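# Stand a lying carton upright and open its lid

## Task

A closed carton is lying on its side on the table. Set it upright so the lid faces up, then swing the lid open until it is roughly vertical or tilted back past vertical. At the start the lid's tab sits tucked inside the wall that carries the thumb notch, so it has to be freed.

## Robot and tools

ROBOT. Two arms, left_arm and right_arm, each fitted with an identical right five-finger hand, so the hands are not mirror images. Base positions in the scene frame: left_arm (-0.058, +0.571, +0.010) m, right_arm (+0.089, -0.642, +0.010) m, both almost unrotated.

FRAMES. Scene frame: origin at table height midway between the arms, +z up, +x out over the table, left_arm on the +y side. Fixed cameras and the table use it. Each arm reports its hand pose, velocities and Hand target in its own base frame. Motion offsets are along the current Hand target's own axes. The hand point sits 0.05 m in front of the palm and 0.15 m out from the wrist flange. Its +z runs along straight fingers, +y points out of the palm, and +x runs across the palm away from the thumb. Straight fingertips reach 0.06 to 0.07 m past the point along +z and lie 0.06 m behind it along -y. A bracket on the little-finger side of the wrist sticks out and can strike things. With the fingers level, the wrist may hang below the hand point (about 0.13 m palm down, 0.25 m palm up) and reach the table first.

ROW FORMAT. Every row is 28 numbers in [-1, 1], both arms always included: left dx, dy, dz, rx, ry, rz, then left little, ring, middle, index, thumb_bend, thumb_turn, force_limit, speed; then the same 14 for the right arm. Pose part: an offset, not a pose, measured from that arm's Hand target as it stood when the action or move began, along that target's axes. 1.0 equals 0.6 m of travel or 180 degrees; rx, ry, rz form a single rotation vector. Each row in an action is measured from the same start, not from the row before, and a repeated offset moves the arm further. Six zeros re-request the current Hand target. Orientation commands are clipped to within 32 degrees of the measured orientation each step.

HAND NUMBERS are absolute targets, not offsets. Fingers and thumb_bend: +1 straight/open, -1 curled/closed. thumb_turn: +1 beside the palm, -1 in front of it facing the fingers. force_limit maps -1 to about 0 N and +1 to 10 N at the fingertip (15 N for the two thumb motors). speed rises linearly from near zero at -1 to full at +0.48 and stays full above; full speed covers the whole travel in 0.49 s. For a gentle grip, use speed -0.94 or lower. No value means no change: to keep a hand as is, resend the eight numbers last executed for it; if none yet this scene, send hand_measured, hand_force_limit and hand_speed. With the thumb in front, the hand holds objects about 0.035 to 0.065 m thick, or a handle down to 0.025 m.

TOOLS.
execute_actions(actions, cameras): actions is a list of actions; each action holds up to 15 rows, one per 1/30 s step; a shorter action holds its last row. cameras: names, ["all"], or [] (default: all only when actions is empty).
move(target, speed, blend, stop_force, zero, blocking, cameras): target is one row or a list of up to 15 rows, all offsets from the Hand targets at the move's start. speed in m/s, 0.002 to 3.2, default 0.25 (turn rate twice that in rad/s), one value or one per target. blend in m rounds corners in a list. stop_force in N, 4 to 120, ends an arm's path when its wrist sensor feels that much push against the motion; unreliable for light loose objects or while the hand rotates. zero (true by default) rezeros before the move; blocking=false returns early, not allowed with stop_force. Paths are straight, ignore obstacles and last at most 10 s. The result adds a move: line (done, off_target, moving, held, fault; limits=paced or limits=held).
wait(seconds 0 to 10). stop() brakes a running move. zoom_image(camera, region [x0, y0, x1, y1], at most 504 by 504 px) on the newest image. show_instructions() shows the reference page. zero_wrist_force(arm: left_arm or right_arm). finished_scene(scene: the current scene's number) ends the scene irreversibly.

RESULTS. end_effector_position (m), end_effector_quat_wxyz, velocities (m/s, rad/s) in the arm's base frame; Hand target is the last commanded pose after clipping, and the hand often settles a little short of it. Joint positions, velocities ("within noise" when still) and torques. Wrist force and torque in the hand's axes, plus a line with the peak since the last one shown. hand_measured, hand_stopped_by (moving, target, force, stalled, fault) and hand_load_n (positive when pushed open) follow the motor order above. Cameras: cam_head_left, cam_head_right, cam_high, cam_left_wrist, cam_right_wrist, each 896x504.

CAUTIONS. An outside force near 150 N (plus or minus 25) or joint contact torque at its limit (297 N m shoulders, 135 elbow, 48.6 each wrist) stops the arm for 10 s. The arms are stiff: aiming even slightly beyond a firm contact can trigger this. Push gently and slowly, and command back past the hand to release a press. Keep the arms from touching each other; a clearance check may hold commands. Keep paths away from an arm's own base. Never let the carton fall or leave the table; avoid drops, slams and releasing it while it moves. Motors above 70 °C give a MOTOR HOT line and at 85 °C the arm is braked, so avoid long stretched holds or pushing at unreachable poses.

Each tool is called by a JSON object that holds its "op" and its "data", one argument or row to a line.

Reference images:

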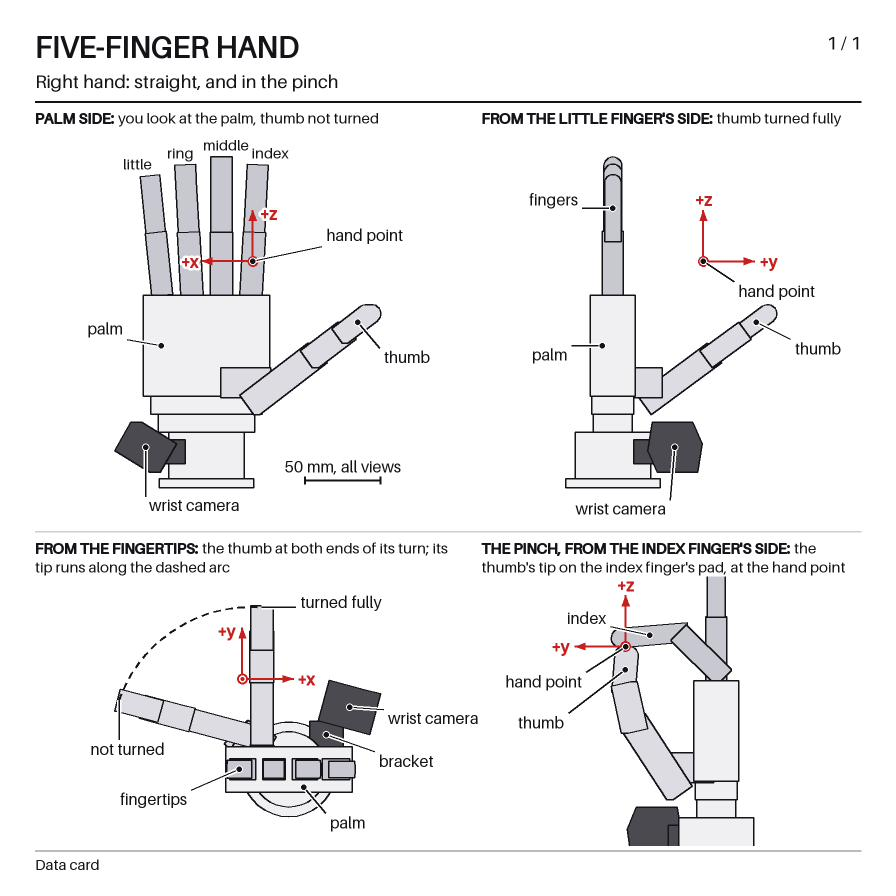

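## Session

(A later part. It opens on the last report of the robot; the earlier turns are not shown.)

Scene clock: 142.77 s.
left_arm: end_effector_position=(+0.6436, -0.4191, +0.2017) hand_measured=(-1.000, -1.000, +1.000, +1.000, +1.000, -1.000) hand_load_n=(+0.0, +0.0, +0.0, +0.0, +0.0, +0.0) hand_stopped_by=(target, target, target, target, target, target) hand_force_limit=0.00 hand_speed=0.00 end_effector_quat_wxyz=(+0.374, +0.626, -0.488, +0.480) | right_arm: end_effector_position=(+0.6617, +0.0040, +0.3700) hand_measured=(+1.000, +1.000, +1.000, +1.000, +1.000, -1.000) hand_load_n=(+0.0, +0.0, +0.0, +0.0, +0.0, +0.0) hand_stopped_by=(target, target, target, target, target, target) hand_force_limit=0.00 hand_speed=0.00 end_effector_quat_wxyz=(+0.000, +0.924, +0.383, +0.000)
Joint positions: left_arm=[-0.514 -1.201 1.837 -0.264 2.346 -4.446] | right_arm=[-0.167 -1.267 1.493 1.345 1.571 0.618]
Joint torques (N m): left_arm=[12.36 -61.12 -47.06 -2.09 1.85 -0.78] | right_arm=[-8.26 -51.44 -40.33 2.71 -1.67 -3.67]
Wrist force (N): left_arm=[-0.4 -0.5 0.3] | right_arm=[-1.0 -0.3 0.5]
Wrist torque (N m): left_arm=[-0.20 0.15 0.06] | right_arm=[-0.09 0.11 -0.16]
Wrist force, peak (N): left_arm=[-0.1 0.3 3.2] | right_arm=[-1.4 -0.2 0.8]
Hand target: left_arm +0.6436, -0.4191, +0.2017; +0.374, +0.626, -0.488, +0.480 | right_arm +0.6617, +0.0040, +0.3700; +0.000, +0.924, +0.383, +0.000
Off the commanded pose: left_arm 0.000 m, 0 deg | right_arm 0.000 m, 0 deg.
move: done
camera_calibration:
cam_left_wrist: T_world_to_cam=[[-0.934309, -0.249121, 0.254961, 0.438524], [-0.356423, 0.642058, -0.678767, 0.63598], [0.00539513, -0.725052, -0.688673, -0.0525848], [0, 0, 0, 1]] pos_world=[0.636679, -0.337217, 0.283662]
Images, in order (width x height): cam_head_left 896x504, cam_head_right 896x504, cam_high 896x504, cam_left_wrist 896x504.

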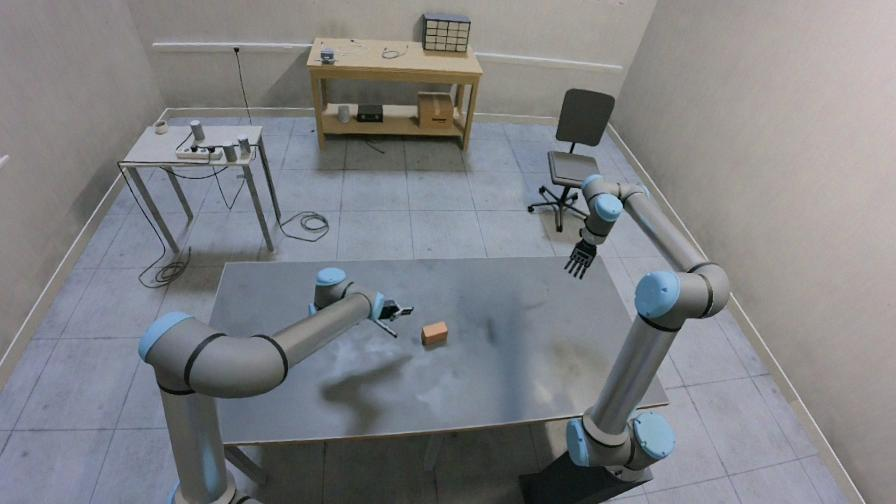

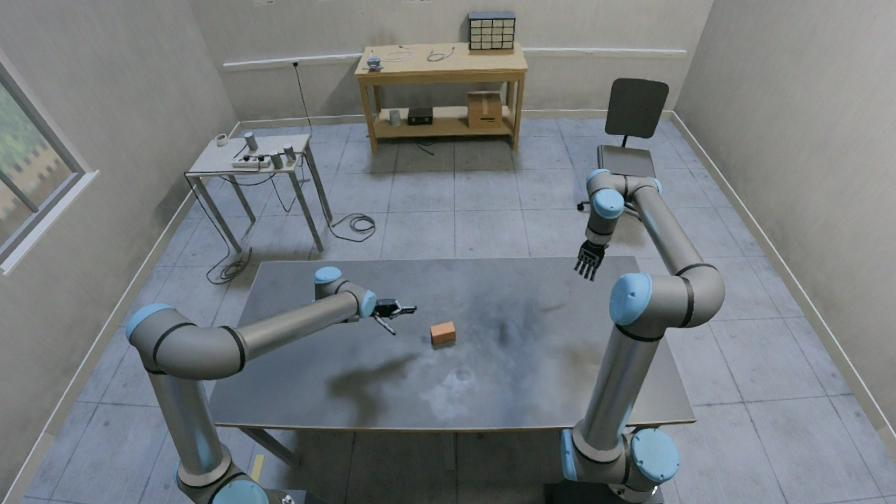

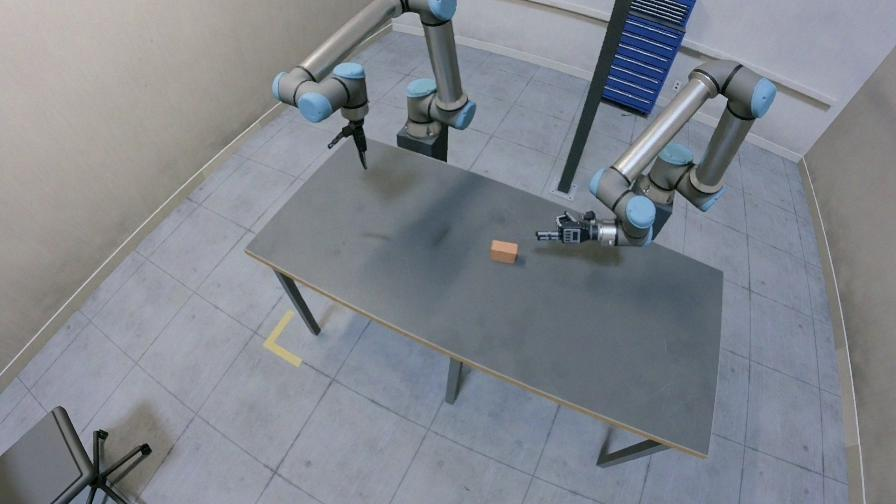

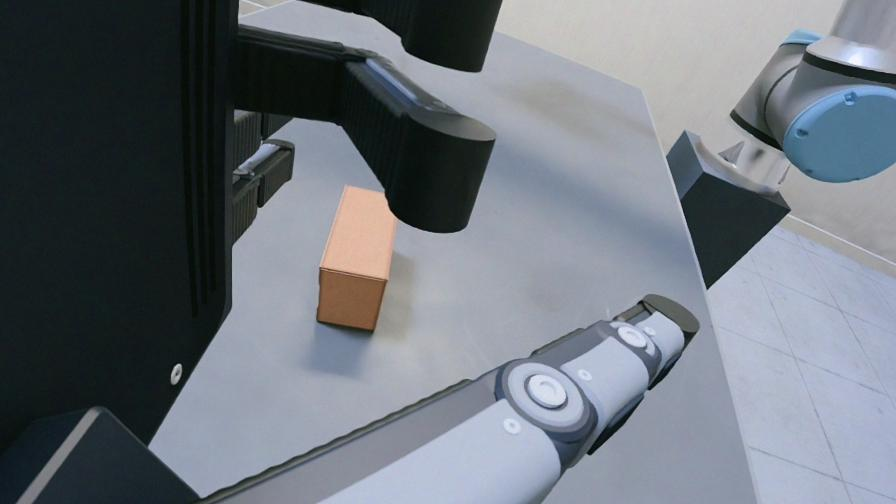

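{"op": "move", "data": {
  "target": [
    [-0.288,0,0.092,0,0,0,-1,-1,1,1,1,-1,0,0,0,0,0,0,0,0,1,1,1,1,1,-1,0,0],
    [-0.233,-0.007,0.30,0,0,0,-1,-1,1,1,1,-1,0,0,0,0,0,0,0,0,1,1,1,1,1,-1,0,0]
  ],
  "speed": [0.15,0.06],
  "stop_force": 5,
  "cameras": ["cam_high","cam_left_wrist","cam_head_left","cam_head_right"]
}}

{"op": "zoom_image", "data": {
  "camera": "cam_head_right",
  "region": [380, 270, 500, 360]
}}

{"op": "zoom_image", "data": {
  "camera": "cam_high",
  "region": [450, 190, 570, 280]
}}

Scene clock: 154.43 s.
left_arm: end_effector_position=(+0.6811, -0.5515, +0.0199) hand_measured=(-1.000, -1.000, +1.000, +1.000, +1.000, -1.000) hand_load_n=(+0.0, +0.0, +0.0, +0.0, +0.0, +0.5) hand_stopped_by=(target, target, target, target, target, target) hand_force_limit=0.00 hand_speed=0.00 end_effector_quat_wxyz=(+0.374, +0.626, -0.488, +0.480) | right_arm: end_effector_position=(+0.6617, +0.0040, +0.3700) hand_measured=(+1.000, +1.000, +1.000, +1.000, +1.000, -1.000) hand_load_n=(+0.0, +0.0, +0.0, +0.0, +0.0, +0.0) hand_stopped_by=(target, target, target, target, target, target) hand_force_limit=0.00 hand_speed=0.00 end_effector_quat_wxyz=(+0.000, +0.924, +0.383, +0.000)
Joint positions: left_arm=[-0.647 -0.902 1.75 -0.516 2.221 -4.507] | right_arm=[-0.167 -1.267 1.493 1.345 1.571 0.618]
Joint torques (N m): left_arm=[18.62 -100.79 -16.9 -3.15 2.48 1.44] | right_arm=[-8.38 -51.76 -40.07 2.8 -1.76 -3.38]
Wrist force (N): left_arm=[-0.4 -0.2 0.1] | right_arm=[-0.7 0.0 0.8]
Wrist torque (N m): left_arm=[-0.10 0.19 0.34] | right_arm=[-0.04 0.06 -0.13]
Wrist force, peak (N): left_arm=[-2.6 -0.7 0.5] | right_arm=[-1.3 -0.3 0.7]
Hand target: left_arm +0.6811, -0.5515, +0.0199; +0.374, +0.626, -0.488, +0.480 | right_arm +0.6617, +0.0040, +0.3700; +0.000, +0.924, +0.383, +0.000
Off the commanded pose: left_arm 0.000 m, 0 deg | right_arm 0.000 m, 0 deg.
move: done
camera_calibration:
cam_left_wrist: T_world_to_cam=[[-0.9343, -0.249137, 0.254979, 0.487031], [-0.356447, 0.642051, -0.67876, 0.610939], [0.00539483, -0.725052, -0.688673, -0.273913], [0, 0, 0, 1]] pos_world=[0.674279, -0.469517, 0.101862]
Images, in order (width x height): cam_head_left 896x504, cam_head_right 896x504, cam_high 896x504, cam_left_wrist 896x504.

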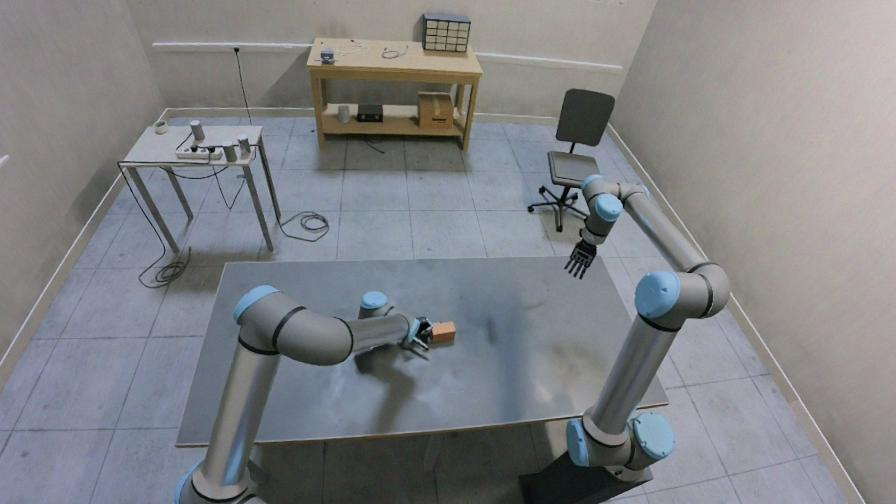

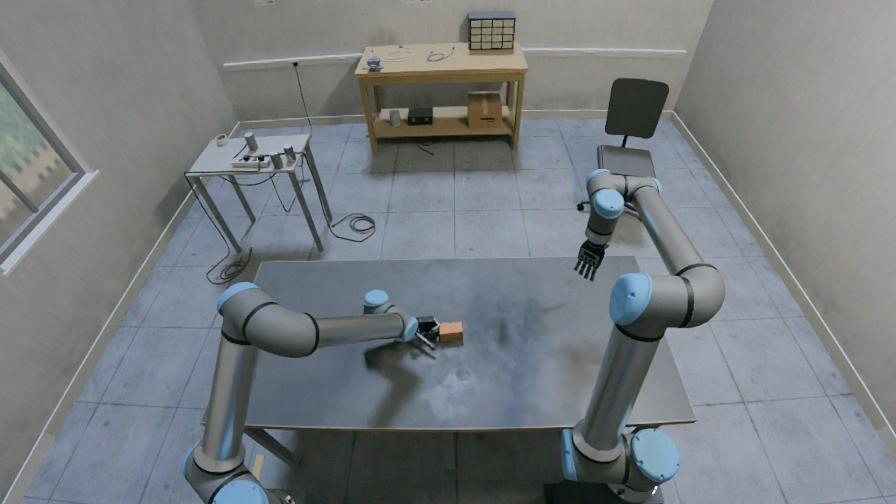

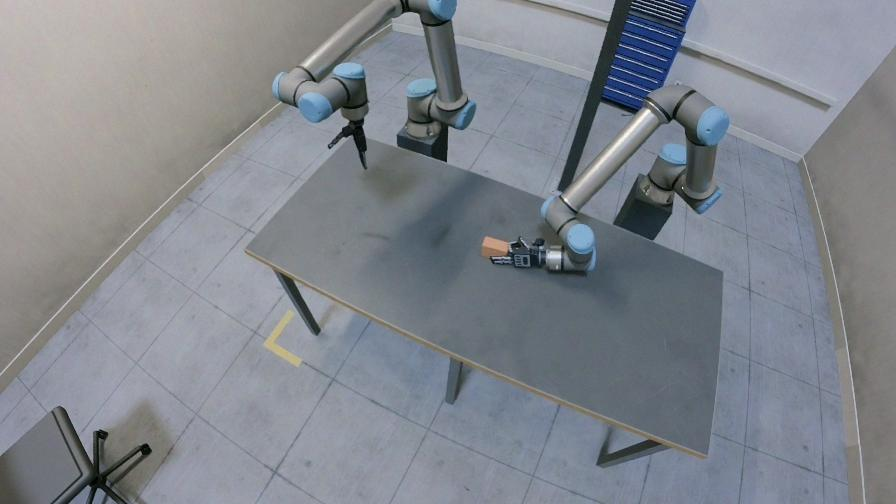

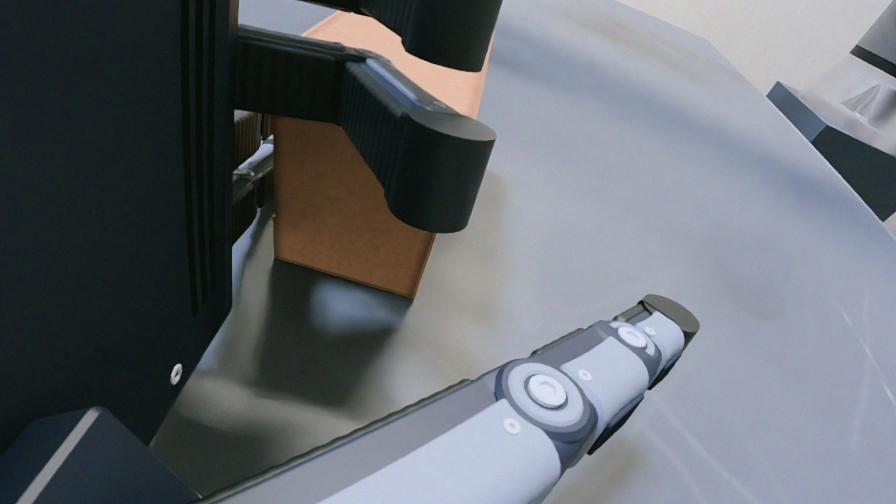

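Scaled by 4.200 from the camera's 896x504 image, which has a finer 1280x720 frame.

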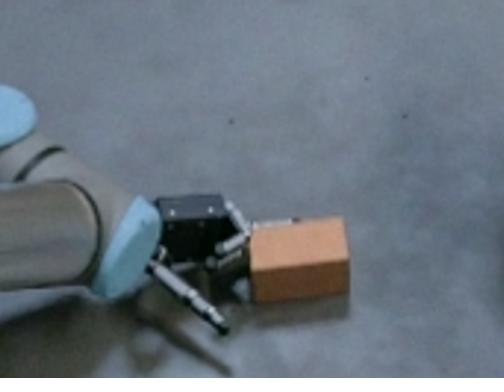

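Scaled by 4.200 from the camera's 896x504 image, which has a finer 1280x720 frame.

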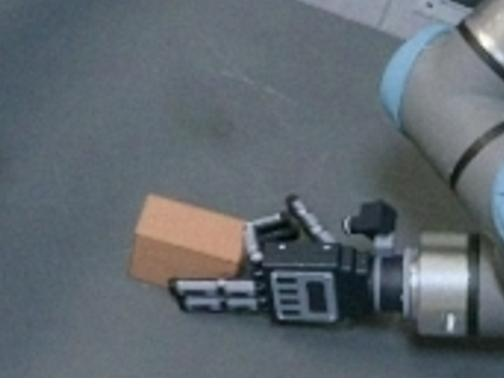

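{"op": "move", "data": {
  "target": [
    [0,0,-0.15,0,0,0,-1,-1,1,1,1,-1,0,0,0,0,0,0,0,0,1,1,1,1,1,-1,0,0],
    [0,0,-0.155,0,0,0,1,1,1,1,1,-1,0,0.3,0,0,0,0,0,0,1,1,1,1,1,-1,0,0]
  ],
  "speed": 0.2,
  "cameras": ["cam_left_wrist","cam_high"]
}}

{"op": "zoom_image", "data": {
  "camera": "cam_high",
  "region": [450, 190, 570, 280]
}}

Scene clock: 162.33 s.
left_arm: end_effector_position=(+0.6592, -0.4644, +0.0441) hand_measured=(+1.000, +1.000, +1.000, +1.000, +1.000, -1.000) hand_load_n=(+0.0, +0.0, +0.0, +0.0, +0.0, +0.5) hand_stopped_by=(target, target, target, target, target, target) hand_force_limit=0.00 hand_speed=0.30 end_effector_quat_wxyz=(+0.374, +0.626, -0.488, +0.480) | right_arm: end_effector_position=(+0.6617, +0.0040, +0.3700) hand_measured=(+1.000, +1.000, +1.000, +1.000, +1.000, -1.000) hand_load_n=(+0.0, +0.0, +0.0, +0.0, +0.0, +0.0) hand_stopped_by=(target, target, target, target, target, target) hand_force_limit=0.00 hand_speed=0.00 end_effector_quat_wxyz=(+0.000, +0.924, +0.383, +0.000)
Joint positions: left_arm=[-0.561 -0.986 1.853 -0.512 2.302 -4.469] | right_arm=[-0.167 -1.267 1.493 1.345 1.571 0.618]
Joint torques (N m): left_arm=[-4.13 -71.66 -41.92 2.2 -1.13 -0.48] | right_arm=[-8.15 -52.13 -40.08 2.9 -1.66 -3.43]
Wrist force (N): left_arm=[-0.6 0.0 0.2] | right_arm=[-0.6 0.0 0.7]
Wrist torque (N m): left_arm=[-0.01 0.24 0.11] | right_arm=[-0.05 0.06 -0.13]
Wrist force, peak (N): left_arm=[-0.2 -0.4 2.3] | right_arm=[-1.2 -0.1 1.2]
Hand target: left_arm +0.6592, -0.4644, +0.0441; +0.374, +0.626, -0.488, +0.480 | right_arm +0.6617, +0.0040, +0.3700; +0.000, +0.924, +0.383, +0.000
Off the commanded pose: left_arm 0.000 m, 0 deg | right_arm 0.000 m, 0 deg.
move: done
camera_calibration:
cam_left_wrist: T_world_to_cam=[[-0.9343, -0.249137, 0.254979, 0.4821], [-0.356447, 0.642051, -0.67876, 0.563636], [0.00539483, -0.725052, -0.688673, -0.193977], [0, 0, 0, 1]] pos_world=[0.652379, -0.382417, 0.126062]
Images, in order (width x height): cam_high 896x504, cam_left_wrist 896x504.

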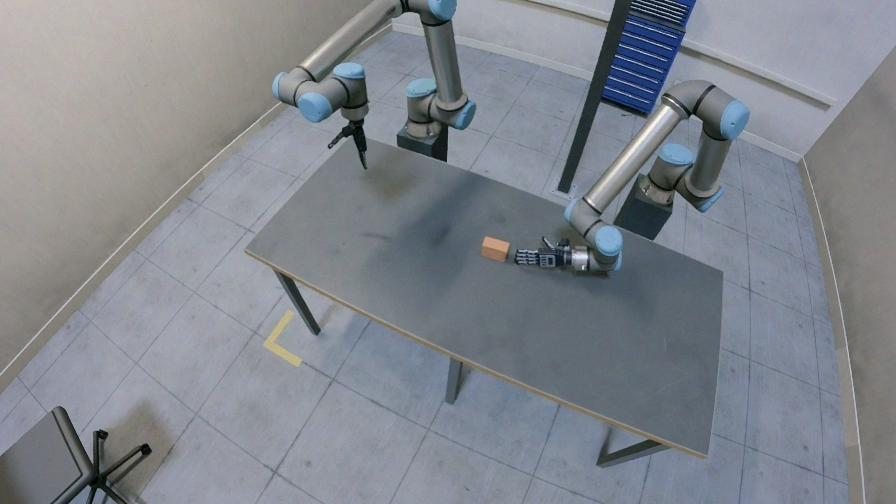

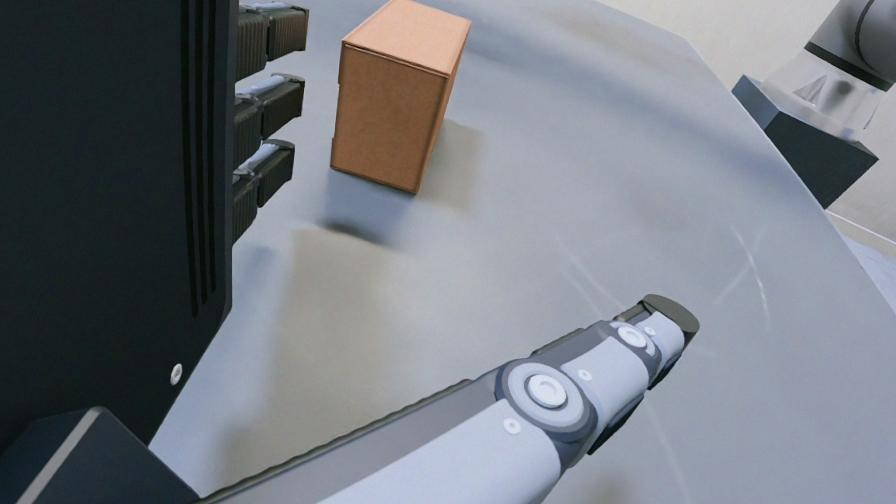

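Scaled by 4.200 from the camera's 896x504 image, which has a finer 1280x720 frame.

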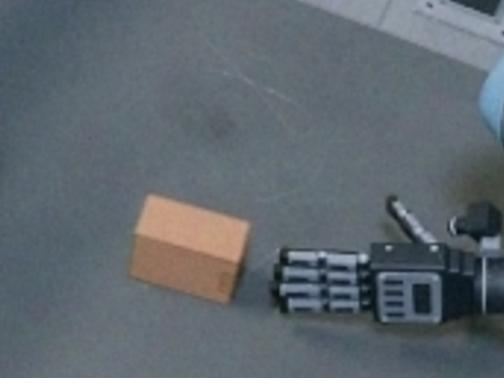

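{"op": "move", "data": {
  "target": [
    [-0.024,-0.0163,0.0133,-0.0483,0,0.013,1,1,1,1,1,-1,0,0.3,0,0,0,0,0,0,1,1,1,1,1,-1,0,0],
    [0.0145,0.0065,0.157,-0.0483,0,0.013,1,1,1,1,1,-1,0,0.3,0,0,0,0,0,0,1,1,1,1,1,-1,0,0]
  ],
  "speed": [0.15,0.06],
  "stop_force": 5,
  "cameras": ["cam_left_wrist","cam_high","cam_head_right"]
}}

{"op": "zoom_image", "data": {
  "camera": "cam_high",
  "region": [450, 190, 570, 280]
}}

{"op": "zoom_image", "data": {
  "camera": "cam_head_right",
  "region": [390, 280, 510, 370]
}}

Scene clock: 174.37 s.
left_arm: end_effector_position=(+0.6782, -0.5557, +0.0280) hand_measured=(+1.000, +1.000, +1.000, +1.000, +1.000, -1.000) hand_load_n=(+0.0, +0.0, +0.0, +0.0, +0.0, +0.0) hand_stopped_by=(target, target, target, target, target, target) hand_force_limit=0.00 hand_speed=0.30 end_effector_quat_wxyz=(+0.411, +0.586, -0.536, +0.449) | right_arm: end_effector_position=(+0.6617, +0.0040, +0.3700) hand_measured=(+1.000, +1.000, +1.000, +1.000, +1.000, -1.000) hand_load_n=(+0.0, +0.0, +0.0, +0.0, +0.0, +0.0) hand_stopped_by=(target, target, target, target, target, target) hand_force_limit=0.00 hand_speed=0.00 end_effector_quat_wxyz=(+0.000, +0.924, +0.383, +0.000)
Joint positions: left_arm=[-0.625 -0.858 1.649 -0.401 2.389 -4.421] | right_arm=[-0.167 -1.267 1.493 1.345 1.571 0.618]
Joint torques (N m): left_arm=[15.81 -104.39 -18.6 -2.35 2.98 1.43] | right_arm=[-7.82 -53.1 -40.07 3.06 -1.61 -3.31]
Wrist force (N): left_arm=[-0.6 0.2 0.7] | right_arm=[-0.7 -0.1 0.5]
Wrist torque (N m): left_arm=[-0.17 0.22 0.32] | right_arm=[-0.04 0.07 -0.13]
Wrist force, peak (N): left_arm=[-0.3 -0.3 1.5] | right_arm=[-1.0 -0.4 1.0]
Hand target: left_arm +0.6782, -0.5557, +0.0280; +0.411, +0.586, -0.536, +0.449 | right_arm +0.6617, +0.0040, +0.3700; +0.000, +0.924, +0.383, +0.000
Off the commanded pose: left_arm 0.000 m, 0 deg | right_arm 0.000 m, 0 deg.
move: done
camera_calibration:
cam_left_wrist: T_world_to_cam=[[-0.961797, -0.0998505, 0.254906, 0.582669], [-0.251525, 0.689914, -0.678789, 0.573559], [-0.108086, -0.716972, -0.688672, -0.189986], [0, 0, 0, 1]] pos_world=[0.684138, -0.473742, 0.109962]
Images, in order (width x height): cam_head_right 896x504, cam_high 896x504, cam_left_wrist 896x504.

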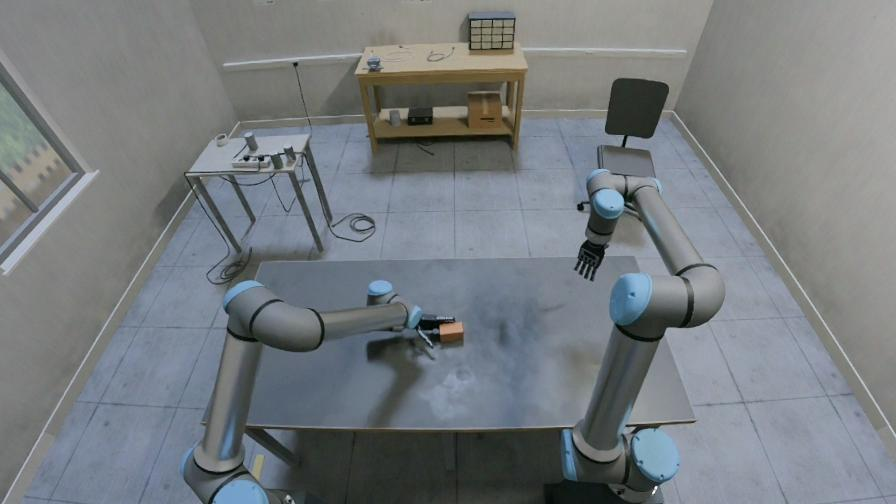

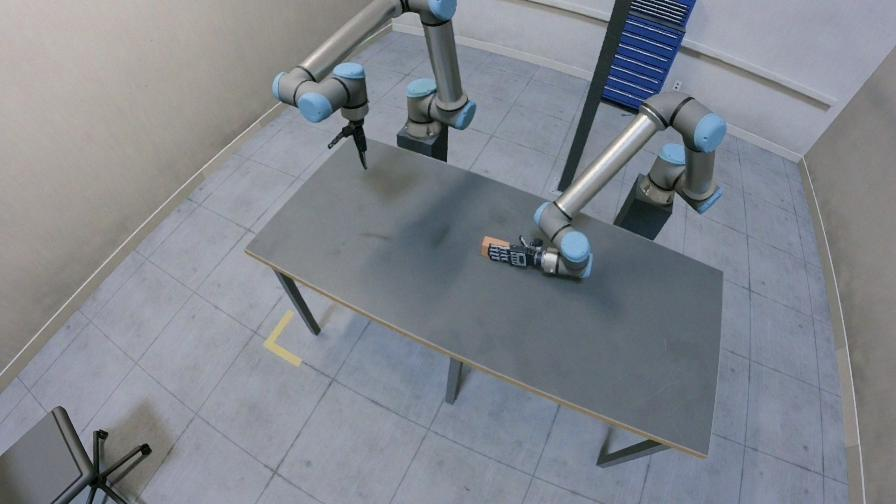

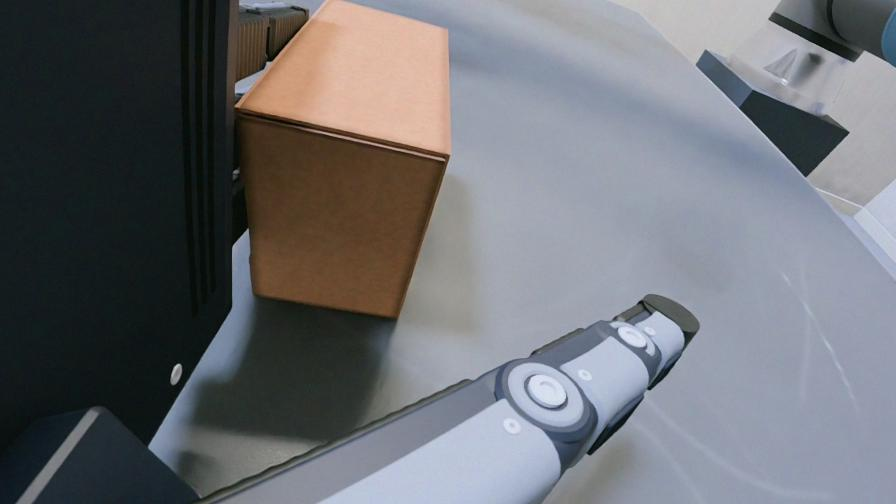

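Scaled by 4.200 from the camera's 896x504 image, which has a finer 1280x720 frame.

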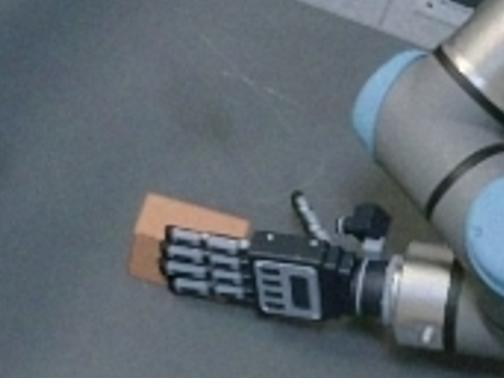

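Scaled by 4.200 from the camera's 896x504 image, which has a finer 1280x720 frame.

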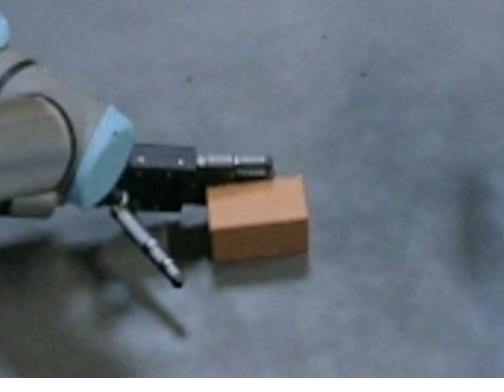

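{"op": "move", "data": {
  "target": [
    [0.013,-0.0067,0.0483,0,0,0,1,1,1,1,1,-1,0,0.3,0,0,0,0,0,0,1,1,1,1,1,-1,0,0],
    [0.013,-0.0067,0.0483,0,0,0,1,1,1,1,-0.6,-1,-0.3,-0.7,0,0,0,0,0,0,1,1,1,1,1,-1,0,0]
  ],
  "speed": 0.06,
  "cameras": ["cam_left_wrist","cam_high","cam_head_right"]
}}

{"op": "zoom_image", "data": {
  "camera": "cam_head_right",
  "region": [390, 280, 510, 370]
}}

Scene clock: 185.30 s.
left_arm: end_effector_position=(+0.6849, -0.5853, +0.0281) hand_measured=(+1.000, +1.000, +1.000, +1.000, +0.052, -1.000) hand_load_n=(+0.0, +0.0, +0.0, +0.0, +7.5, +0.5) hand_stopped_by=(target, target, target, target, force, target) hand_force_limit=-0.30 hand_speed=-0.70 end_effector_quat_wxyz=(+0.411, +0.586, -0.536, +0.449) | right_arm: end_effector_position=(+0.6617, +0.0040, +0.3700) hand_measured=(+1.000, +1.000, +1.000, +1.000, +1.000, -1.000) hand_load_n=(+0.0, +0.0, +0.0, +0.0, +0.0, +0.0) hand_stopped_by=(target, target, target, target, target, target) hand_force_limit=0.00 hand_speed=0.00 end_effector_quat_wxyz=(+0.000, +0.924, +0.383, +0.000)
Joint positions: left_arm=[-0.65 -0.839 1.609 -0.391 2.365 -4.435] | right_arm=[-0.167 -1.267 1.493 1.345 1.571 0.618]
Joint torques (N m): left_arm=[14.3 -104.74 -19.44 -2.49 2.46 1.59] | right_arm=[-7.18 -53.15 -39.12 3.07 -1.66 -3.21]
Wrist force (N): left_arm=[0.5 0.1 0.0] | right_arm=[-0.9 -0.1 0.8]
Wrist torque (N m): left_arm=[-0.21 0.25 0.32] | right_arm=[-0.06 0.10 -0.14]
Wrist force, peak (N): left_arm=[-0.9 0.2 0.8] | right_arm=[-1.1 0.0 0.9]
Hand target: left_arm +0.6849, -0.5853, +0.0280; +0.411, +0.586, -0.536, +0.449 | right_arm +0.6617, +0.0040, +0.3700; +0.000, +0.924, +0.383, +0.000
Off the commanded pose: left_arm 0.000 m, 0 deg | right_arm 0.000 m, 0 deg.
move: done
camera_calibration:
cam_left_wrist: T_world_to_cam=[[-0.961797, -0.0998505, 0.254906, 0.586167], [-0.251525, 0.689914, -0.678789, 0.595597], [-0.108086, -0.716972, -0.688672, -0.210413], [0, 0, 0, 1]] pos_world=[0.690838, -0.503242, 0.109962]
Images, in order (width x height): cam_head_right 896x504, cam_high 896x504, cam_left_wrist 896x504.

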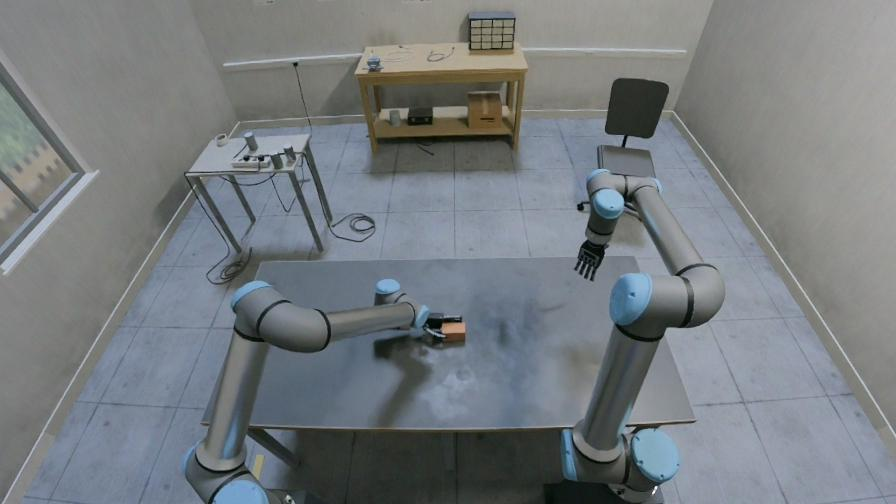

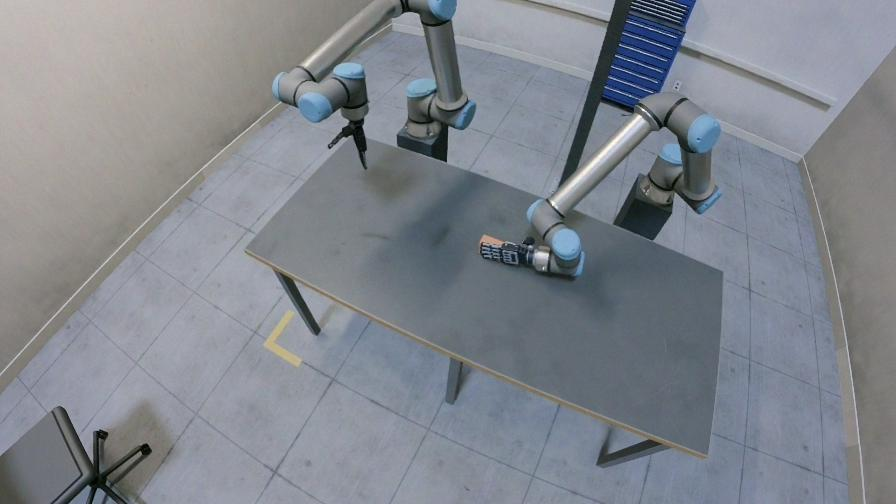

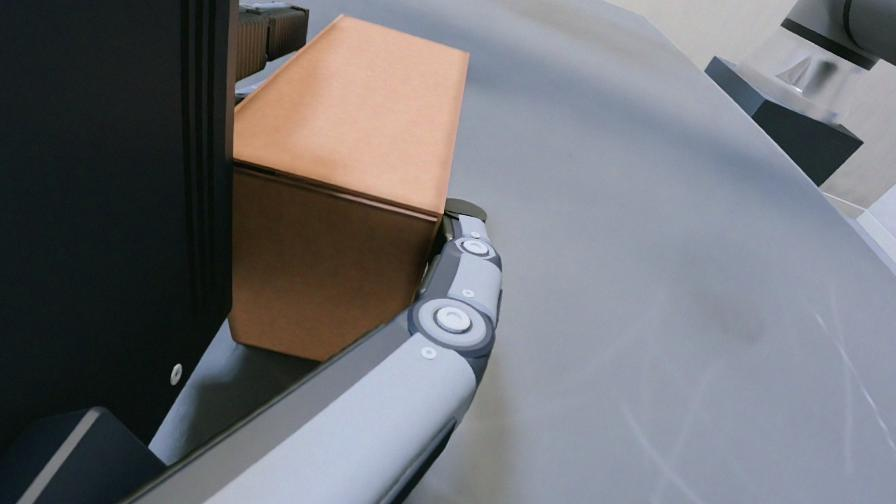

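Scaled by 4.200 from the camera's 896x504 image, which has a finer 1280x720 frame.

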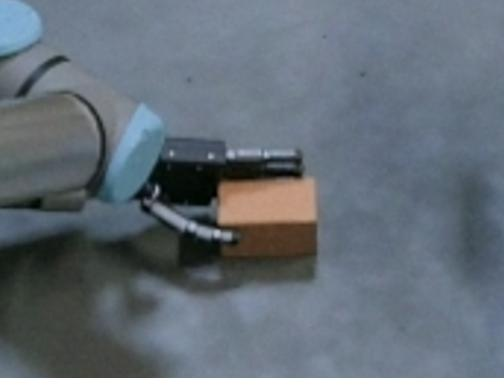

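{"op": "move", "data": {
  "target": [
    [0.013,0,-0.0035,0,0,0,1,1,1,1,-0.6,-1,-0.3,-0.7,0,0,0,0,0,0,1,1,1,1,1,-1,0,0],
    [0.013,0,-0.0035,0,0,0,1,1,0.55,0.55,-0.6,-1,-0.4,-0.9,0,0,0,0,0,0,1,1,1,1,1,-1,0,0],
    [0.1,0,-0.026,0,0,0,1,1,0.55,0.55,-0.6,-1,-0.4,-0.9,0,0,0,0,0,0,1,1,1,1,1,-1,0,0]
  ],
  "speed": 0.1,
  "cameras": ["cam_left_wrist","cam_high","cam_head_right"]
}}

{"op": "zoom_image", "data": {
  "camera": "cam_head_right",
  "region": [390, 260, 510, 350]
}}

Scene clock: 192.63 s.
left_arm: end_effector_position=(+0.6850, -0.5859, +0.0902) hand_measured=(+1.000, +1.000, +0.900, +0.908, +0.052, -1.000) hand_load_n=(+0.0, +0.0, +4.5, +1.0, +8.5, +2.0) hand_stopped_by=(target, target, force, force, force, target) hand_force_limit=-0.40 hand_speed=-0.90 end_effector_quat_wxyz=(+0.411, +0.586, -0.535, +0.449) | right_arm: end_effector_position=(+0.6617, +0.0040, +0.3700) hand_measured=(+1.000, +1.000, +1.000, +1.000, +1.000, -1.000) hand_load_n=(+0.0, +0.0, +0.0, +0.0, -0.5, +0.5) hand_stopped_by=(target, target, target, target, target, target) hand_force_limit=0.00 hand_speed=0.00 end_effector_quat_wxyz=(+0.000, +0.924, +0.383, +0.000)
Joint positions: left_arm=[-0.651 -0.906 1.592 -0.307 2.365 -4.436] | right_arm=[-0.167 -1.267 1.493 1.345 1.571 0.618]
Joint torques (N m): left_arm=[-5.07 -83.16 -23.51 -3.03 -1.65 0.49] | right_arm=[-8.17 -53.78 -39.55 3.36 -1.82 -2.93]
Wrist force (N): left_arm=[-0.7 -0.5 0.6] | right_arm=[-0.8 0.1 0.6]
Wrist torque (N m): left_arm=[-0.24 0.14 0.34] | right_arm=[-0.02 0.08 -0.13]
Wrist force, peak (N): left_arm=[-2.0 -0.2 0.8] | right_arm=[-1.1 -0.3 0.9]
Hand target: left_arm +0.6849, -0.5858, +0.0900; +0.411, +0.586, -0.536, +0.449 | right_arm +0.6617, +0.0040, +0.3700; +0.000, +0.924, +0.383, +0.000
Off the commanded pose: left_arm 0.000 m, 0 deg | right_arm 0.000 m, 0 deg.
move: done
camera_calibration:
cam_left_wrist: T_world_to_cam=[[-0.961831, -0.0998185, 0.254789, 0.570505], [-0.251436, 0.689808, -0.678929, 0.63819], [-0.107986, -0.717078, -0.688577, -0.168126], [0, 0, 0, 1]] pos_world=[0.691038, -0.503841, 0.172161]
Images, in order (width x height): cam_head_right 896x504, cam_high 896x504, cam_left_wrist 896x504.

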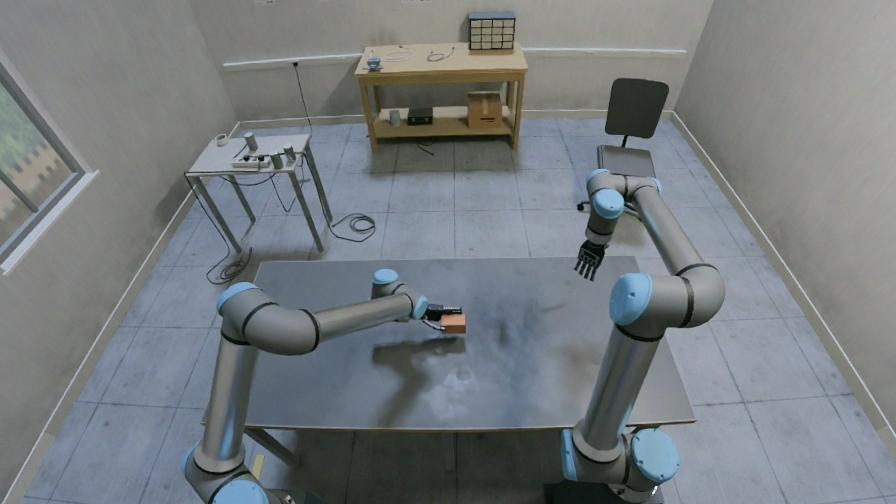

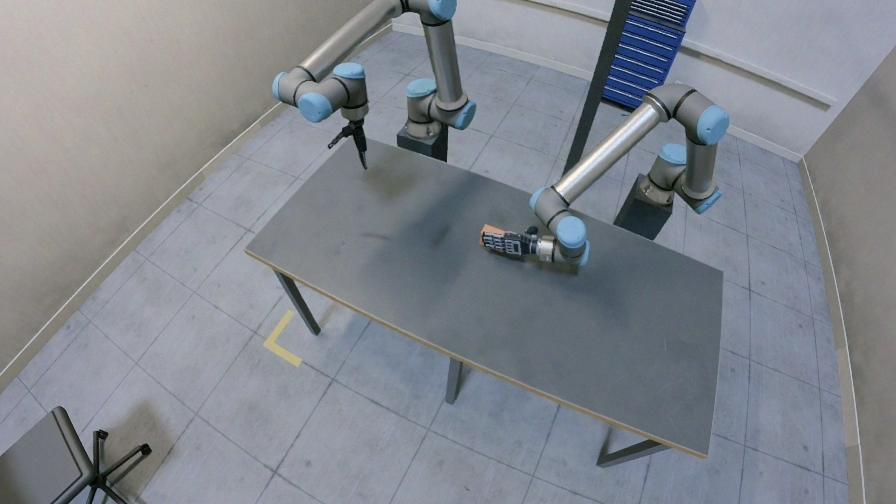

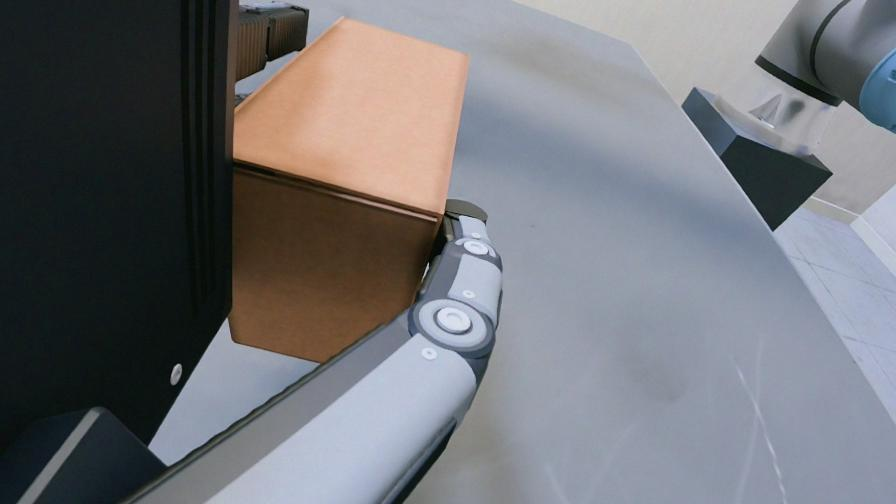

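Scaled by 4.200 from the camera's 896x504 image, which has a finer 1280x720 frame.

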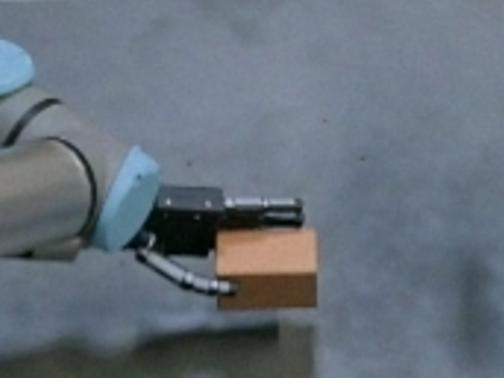

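{"op": "move", "data": {
  "target": [0.092,0,-0.11,0,0.499,0,1,1,0.55,0.55,-0.6,-1,-0.4,-0.9,0,0,0,0,0,0,1,1,1,1,1,-1,0,0],
  "speed": 0.3,
  "cameras": ["cam_left_wrist","cam_high","cam_head_right","cam_head_left"]
}}

{"op": "zoom_image", "data": {
  "camera": "cam_head_right",
  "region": [390, 240, 510, 330]
}}

{"op": "zoom_image", "data": {
  "camera": "cam_high",
  "region": [450, 180, 570, 270]
}}

Scene clock: 199.00 s.
left_arm: end_effector_position=(+0.6824, -0.5646, +0.1209) hand_measured=(+1.000, +1.000, +0.900, +0.908, +0.052, -1.000) hand_load_n=(+0.0, +0.0, +2.5, +0.5, +8.5, +2.0) hand_stopped_by=(target, target, force, force, force, target) hand_force_limit=-0.40 hand_speed=-0.90 end_effector_quat_wxyz=(+0.560, +0.410, -0.377, +0.613) | right_arm: end_effector_position=(+0.6617, +0.0040, +0.3700) hand_measured=(+1.000, +1.000, +1.000, +1.000, +1.000, -1.000) hand_load_n=(+0.0, +0.0, +0.0, +0.0, +0.0, +0.0) hand_stopped_by=(target, target, target, target, target, target) hand_force_limit=0.00 hand_speed=0.00 end_effector_quat_wxyz=(+0.000, +0.924, +0.383, +0.000)
Joint positions: left_arm=[-0.622 -0.849 1.884 -1.598 2.349 -5.127] | right_arm=[-0.167 -1.267 1.493 1.345 1.571 0.618]
Joint torques (N m): left_arm=[4.43 -90.66 -28.25 -4.35 -1.29 -0.51] | right_arm=[-6.7 -53.47 -39.28 3.56 -1.61 -2.99]
Wrist force (N): left_arm=[-0.3 0.4 0.7] | right_arm=[-1.0 -0.1 0.8]
Wrist torque (N m): left_arm=[-0.10 0.21 0.08] | right_arm=[-0.06 0.10 -0.15]
Wrist force, peak (N): left_arm=[-5.1 -0.4 -0.9] | right_arm=[-1.3 0.1 0.9]
Hand target: left_arm +0.6824, -0.5646, +0.1209; +0.560, +0.410, -0.377, +0.613 (not the last commanded pose) | right_arm +0.6617, +0.0040, +0.3700; +0.000, +0.924, +0.383, +0.000
Off the commanded pose: left_arm 0.049 m, 52 deg | right_arm 0.000 m, 0 deg.
FORCE FAULT: contact force on the left arm reached its limit, and that arm stopped. The contact can be on any part of that arm, not only on its tool. That arm's remaining commands of this call were not run. That arm is still stopped at the end of this call. That arm stays stopped for about 10 more seconds. Until then a move that you send moves the other arm only, and its call returns only when the move has ended. Once the stop has ended, the next robot result says so. If the stop ends while you think or write, that arm runs what you send next, counted from a new Hand target: where the arm stands when the stop ends. While its stop runs, that arm, its gripper or tool too, takes no new command. Until it ends, the stop uses up actions while you think or wait. An arm that is not stopped still takes commands.
move: fault (left_arm)
camera_calibration:
cam_left_wrist: T_world_to_cam=[[-0.976469, 0.0577815, 0.207775, 0.666911], [-0.198604, 0.134586, -0.970795, 0.329374], [-0.0840576, -0.989216, -0.119943, -0.370802], [0, 0, 0, 1]] pos_world=[0.685464, -0.449667, 0.136712]
Images, in order (width x height): cam_head_left 896x504, cam_head_right 896x504, cam_high 896x504, cam_left_wrist 896x504.

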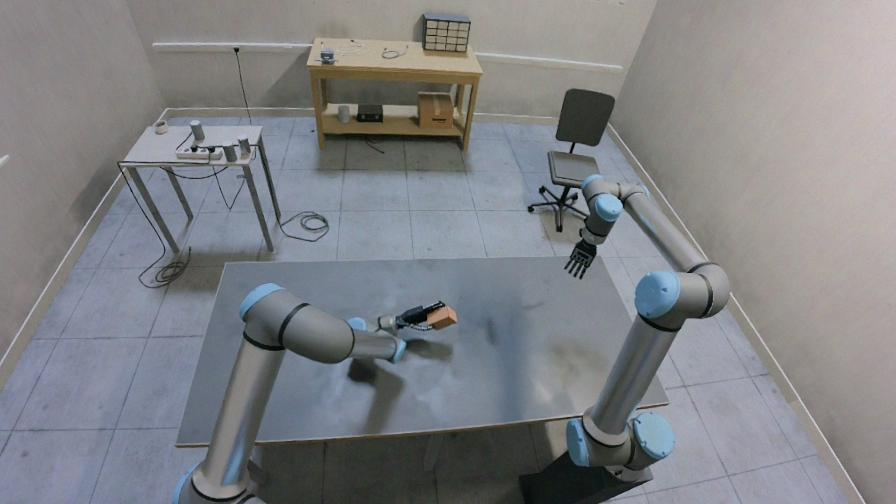

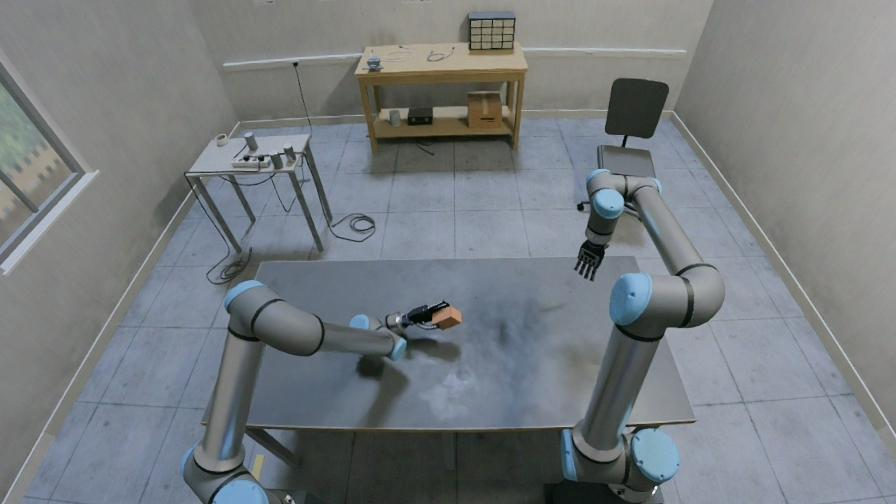

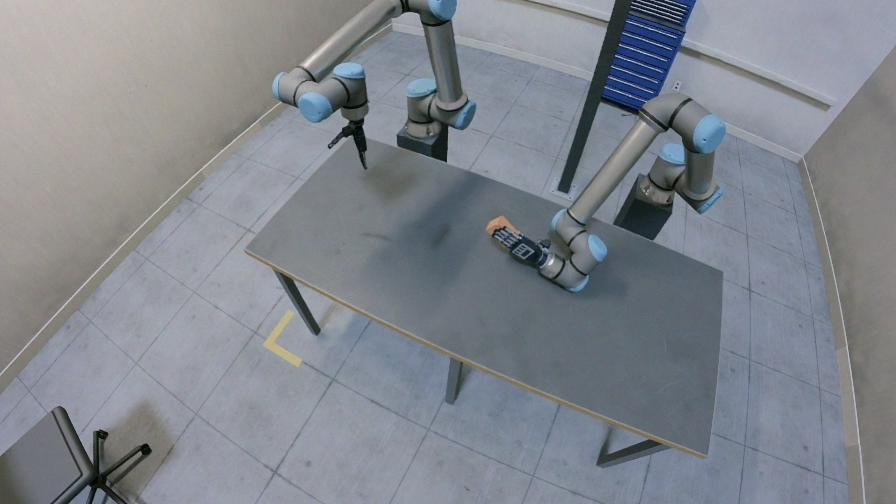

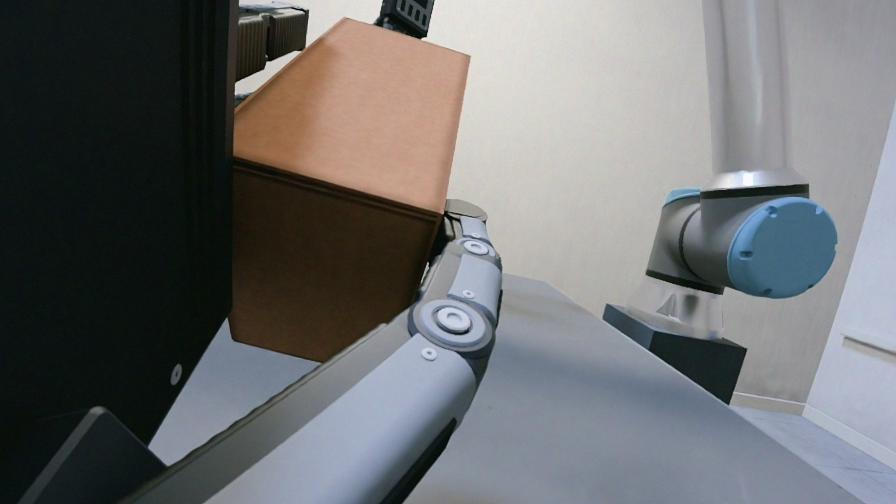

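Scaled by 4.200 from the camera's 896x504 image, which has a finer 1280x720 frame.

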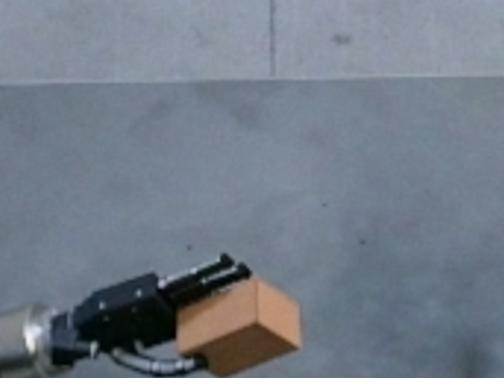

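Scaled by 4.200 from the camera's 896x504 image, which has a finer 1280x720 frame.

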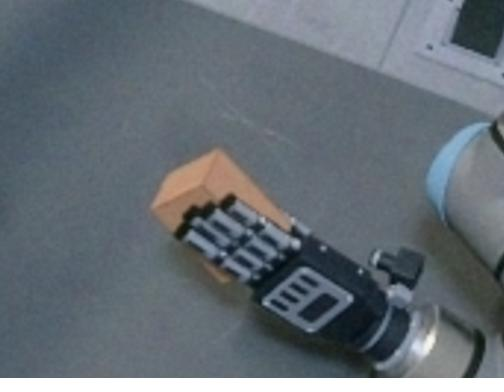

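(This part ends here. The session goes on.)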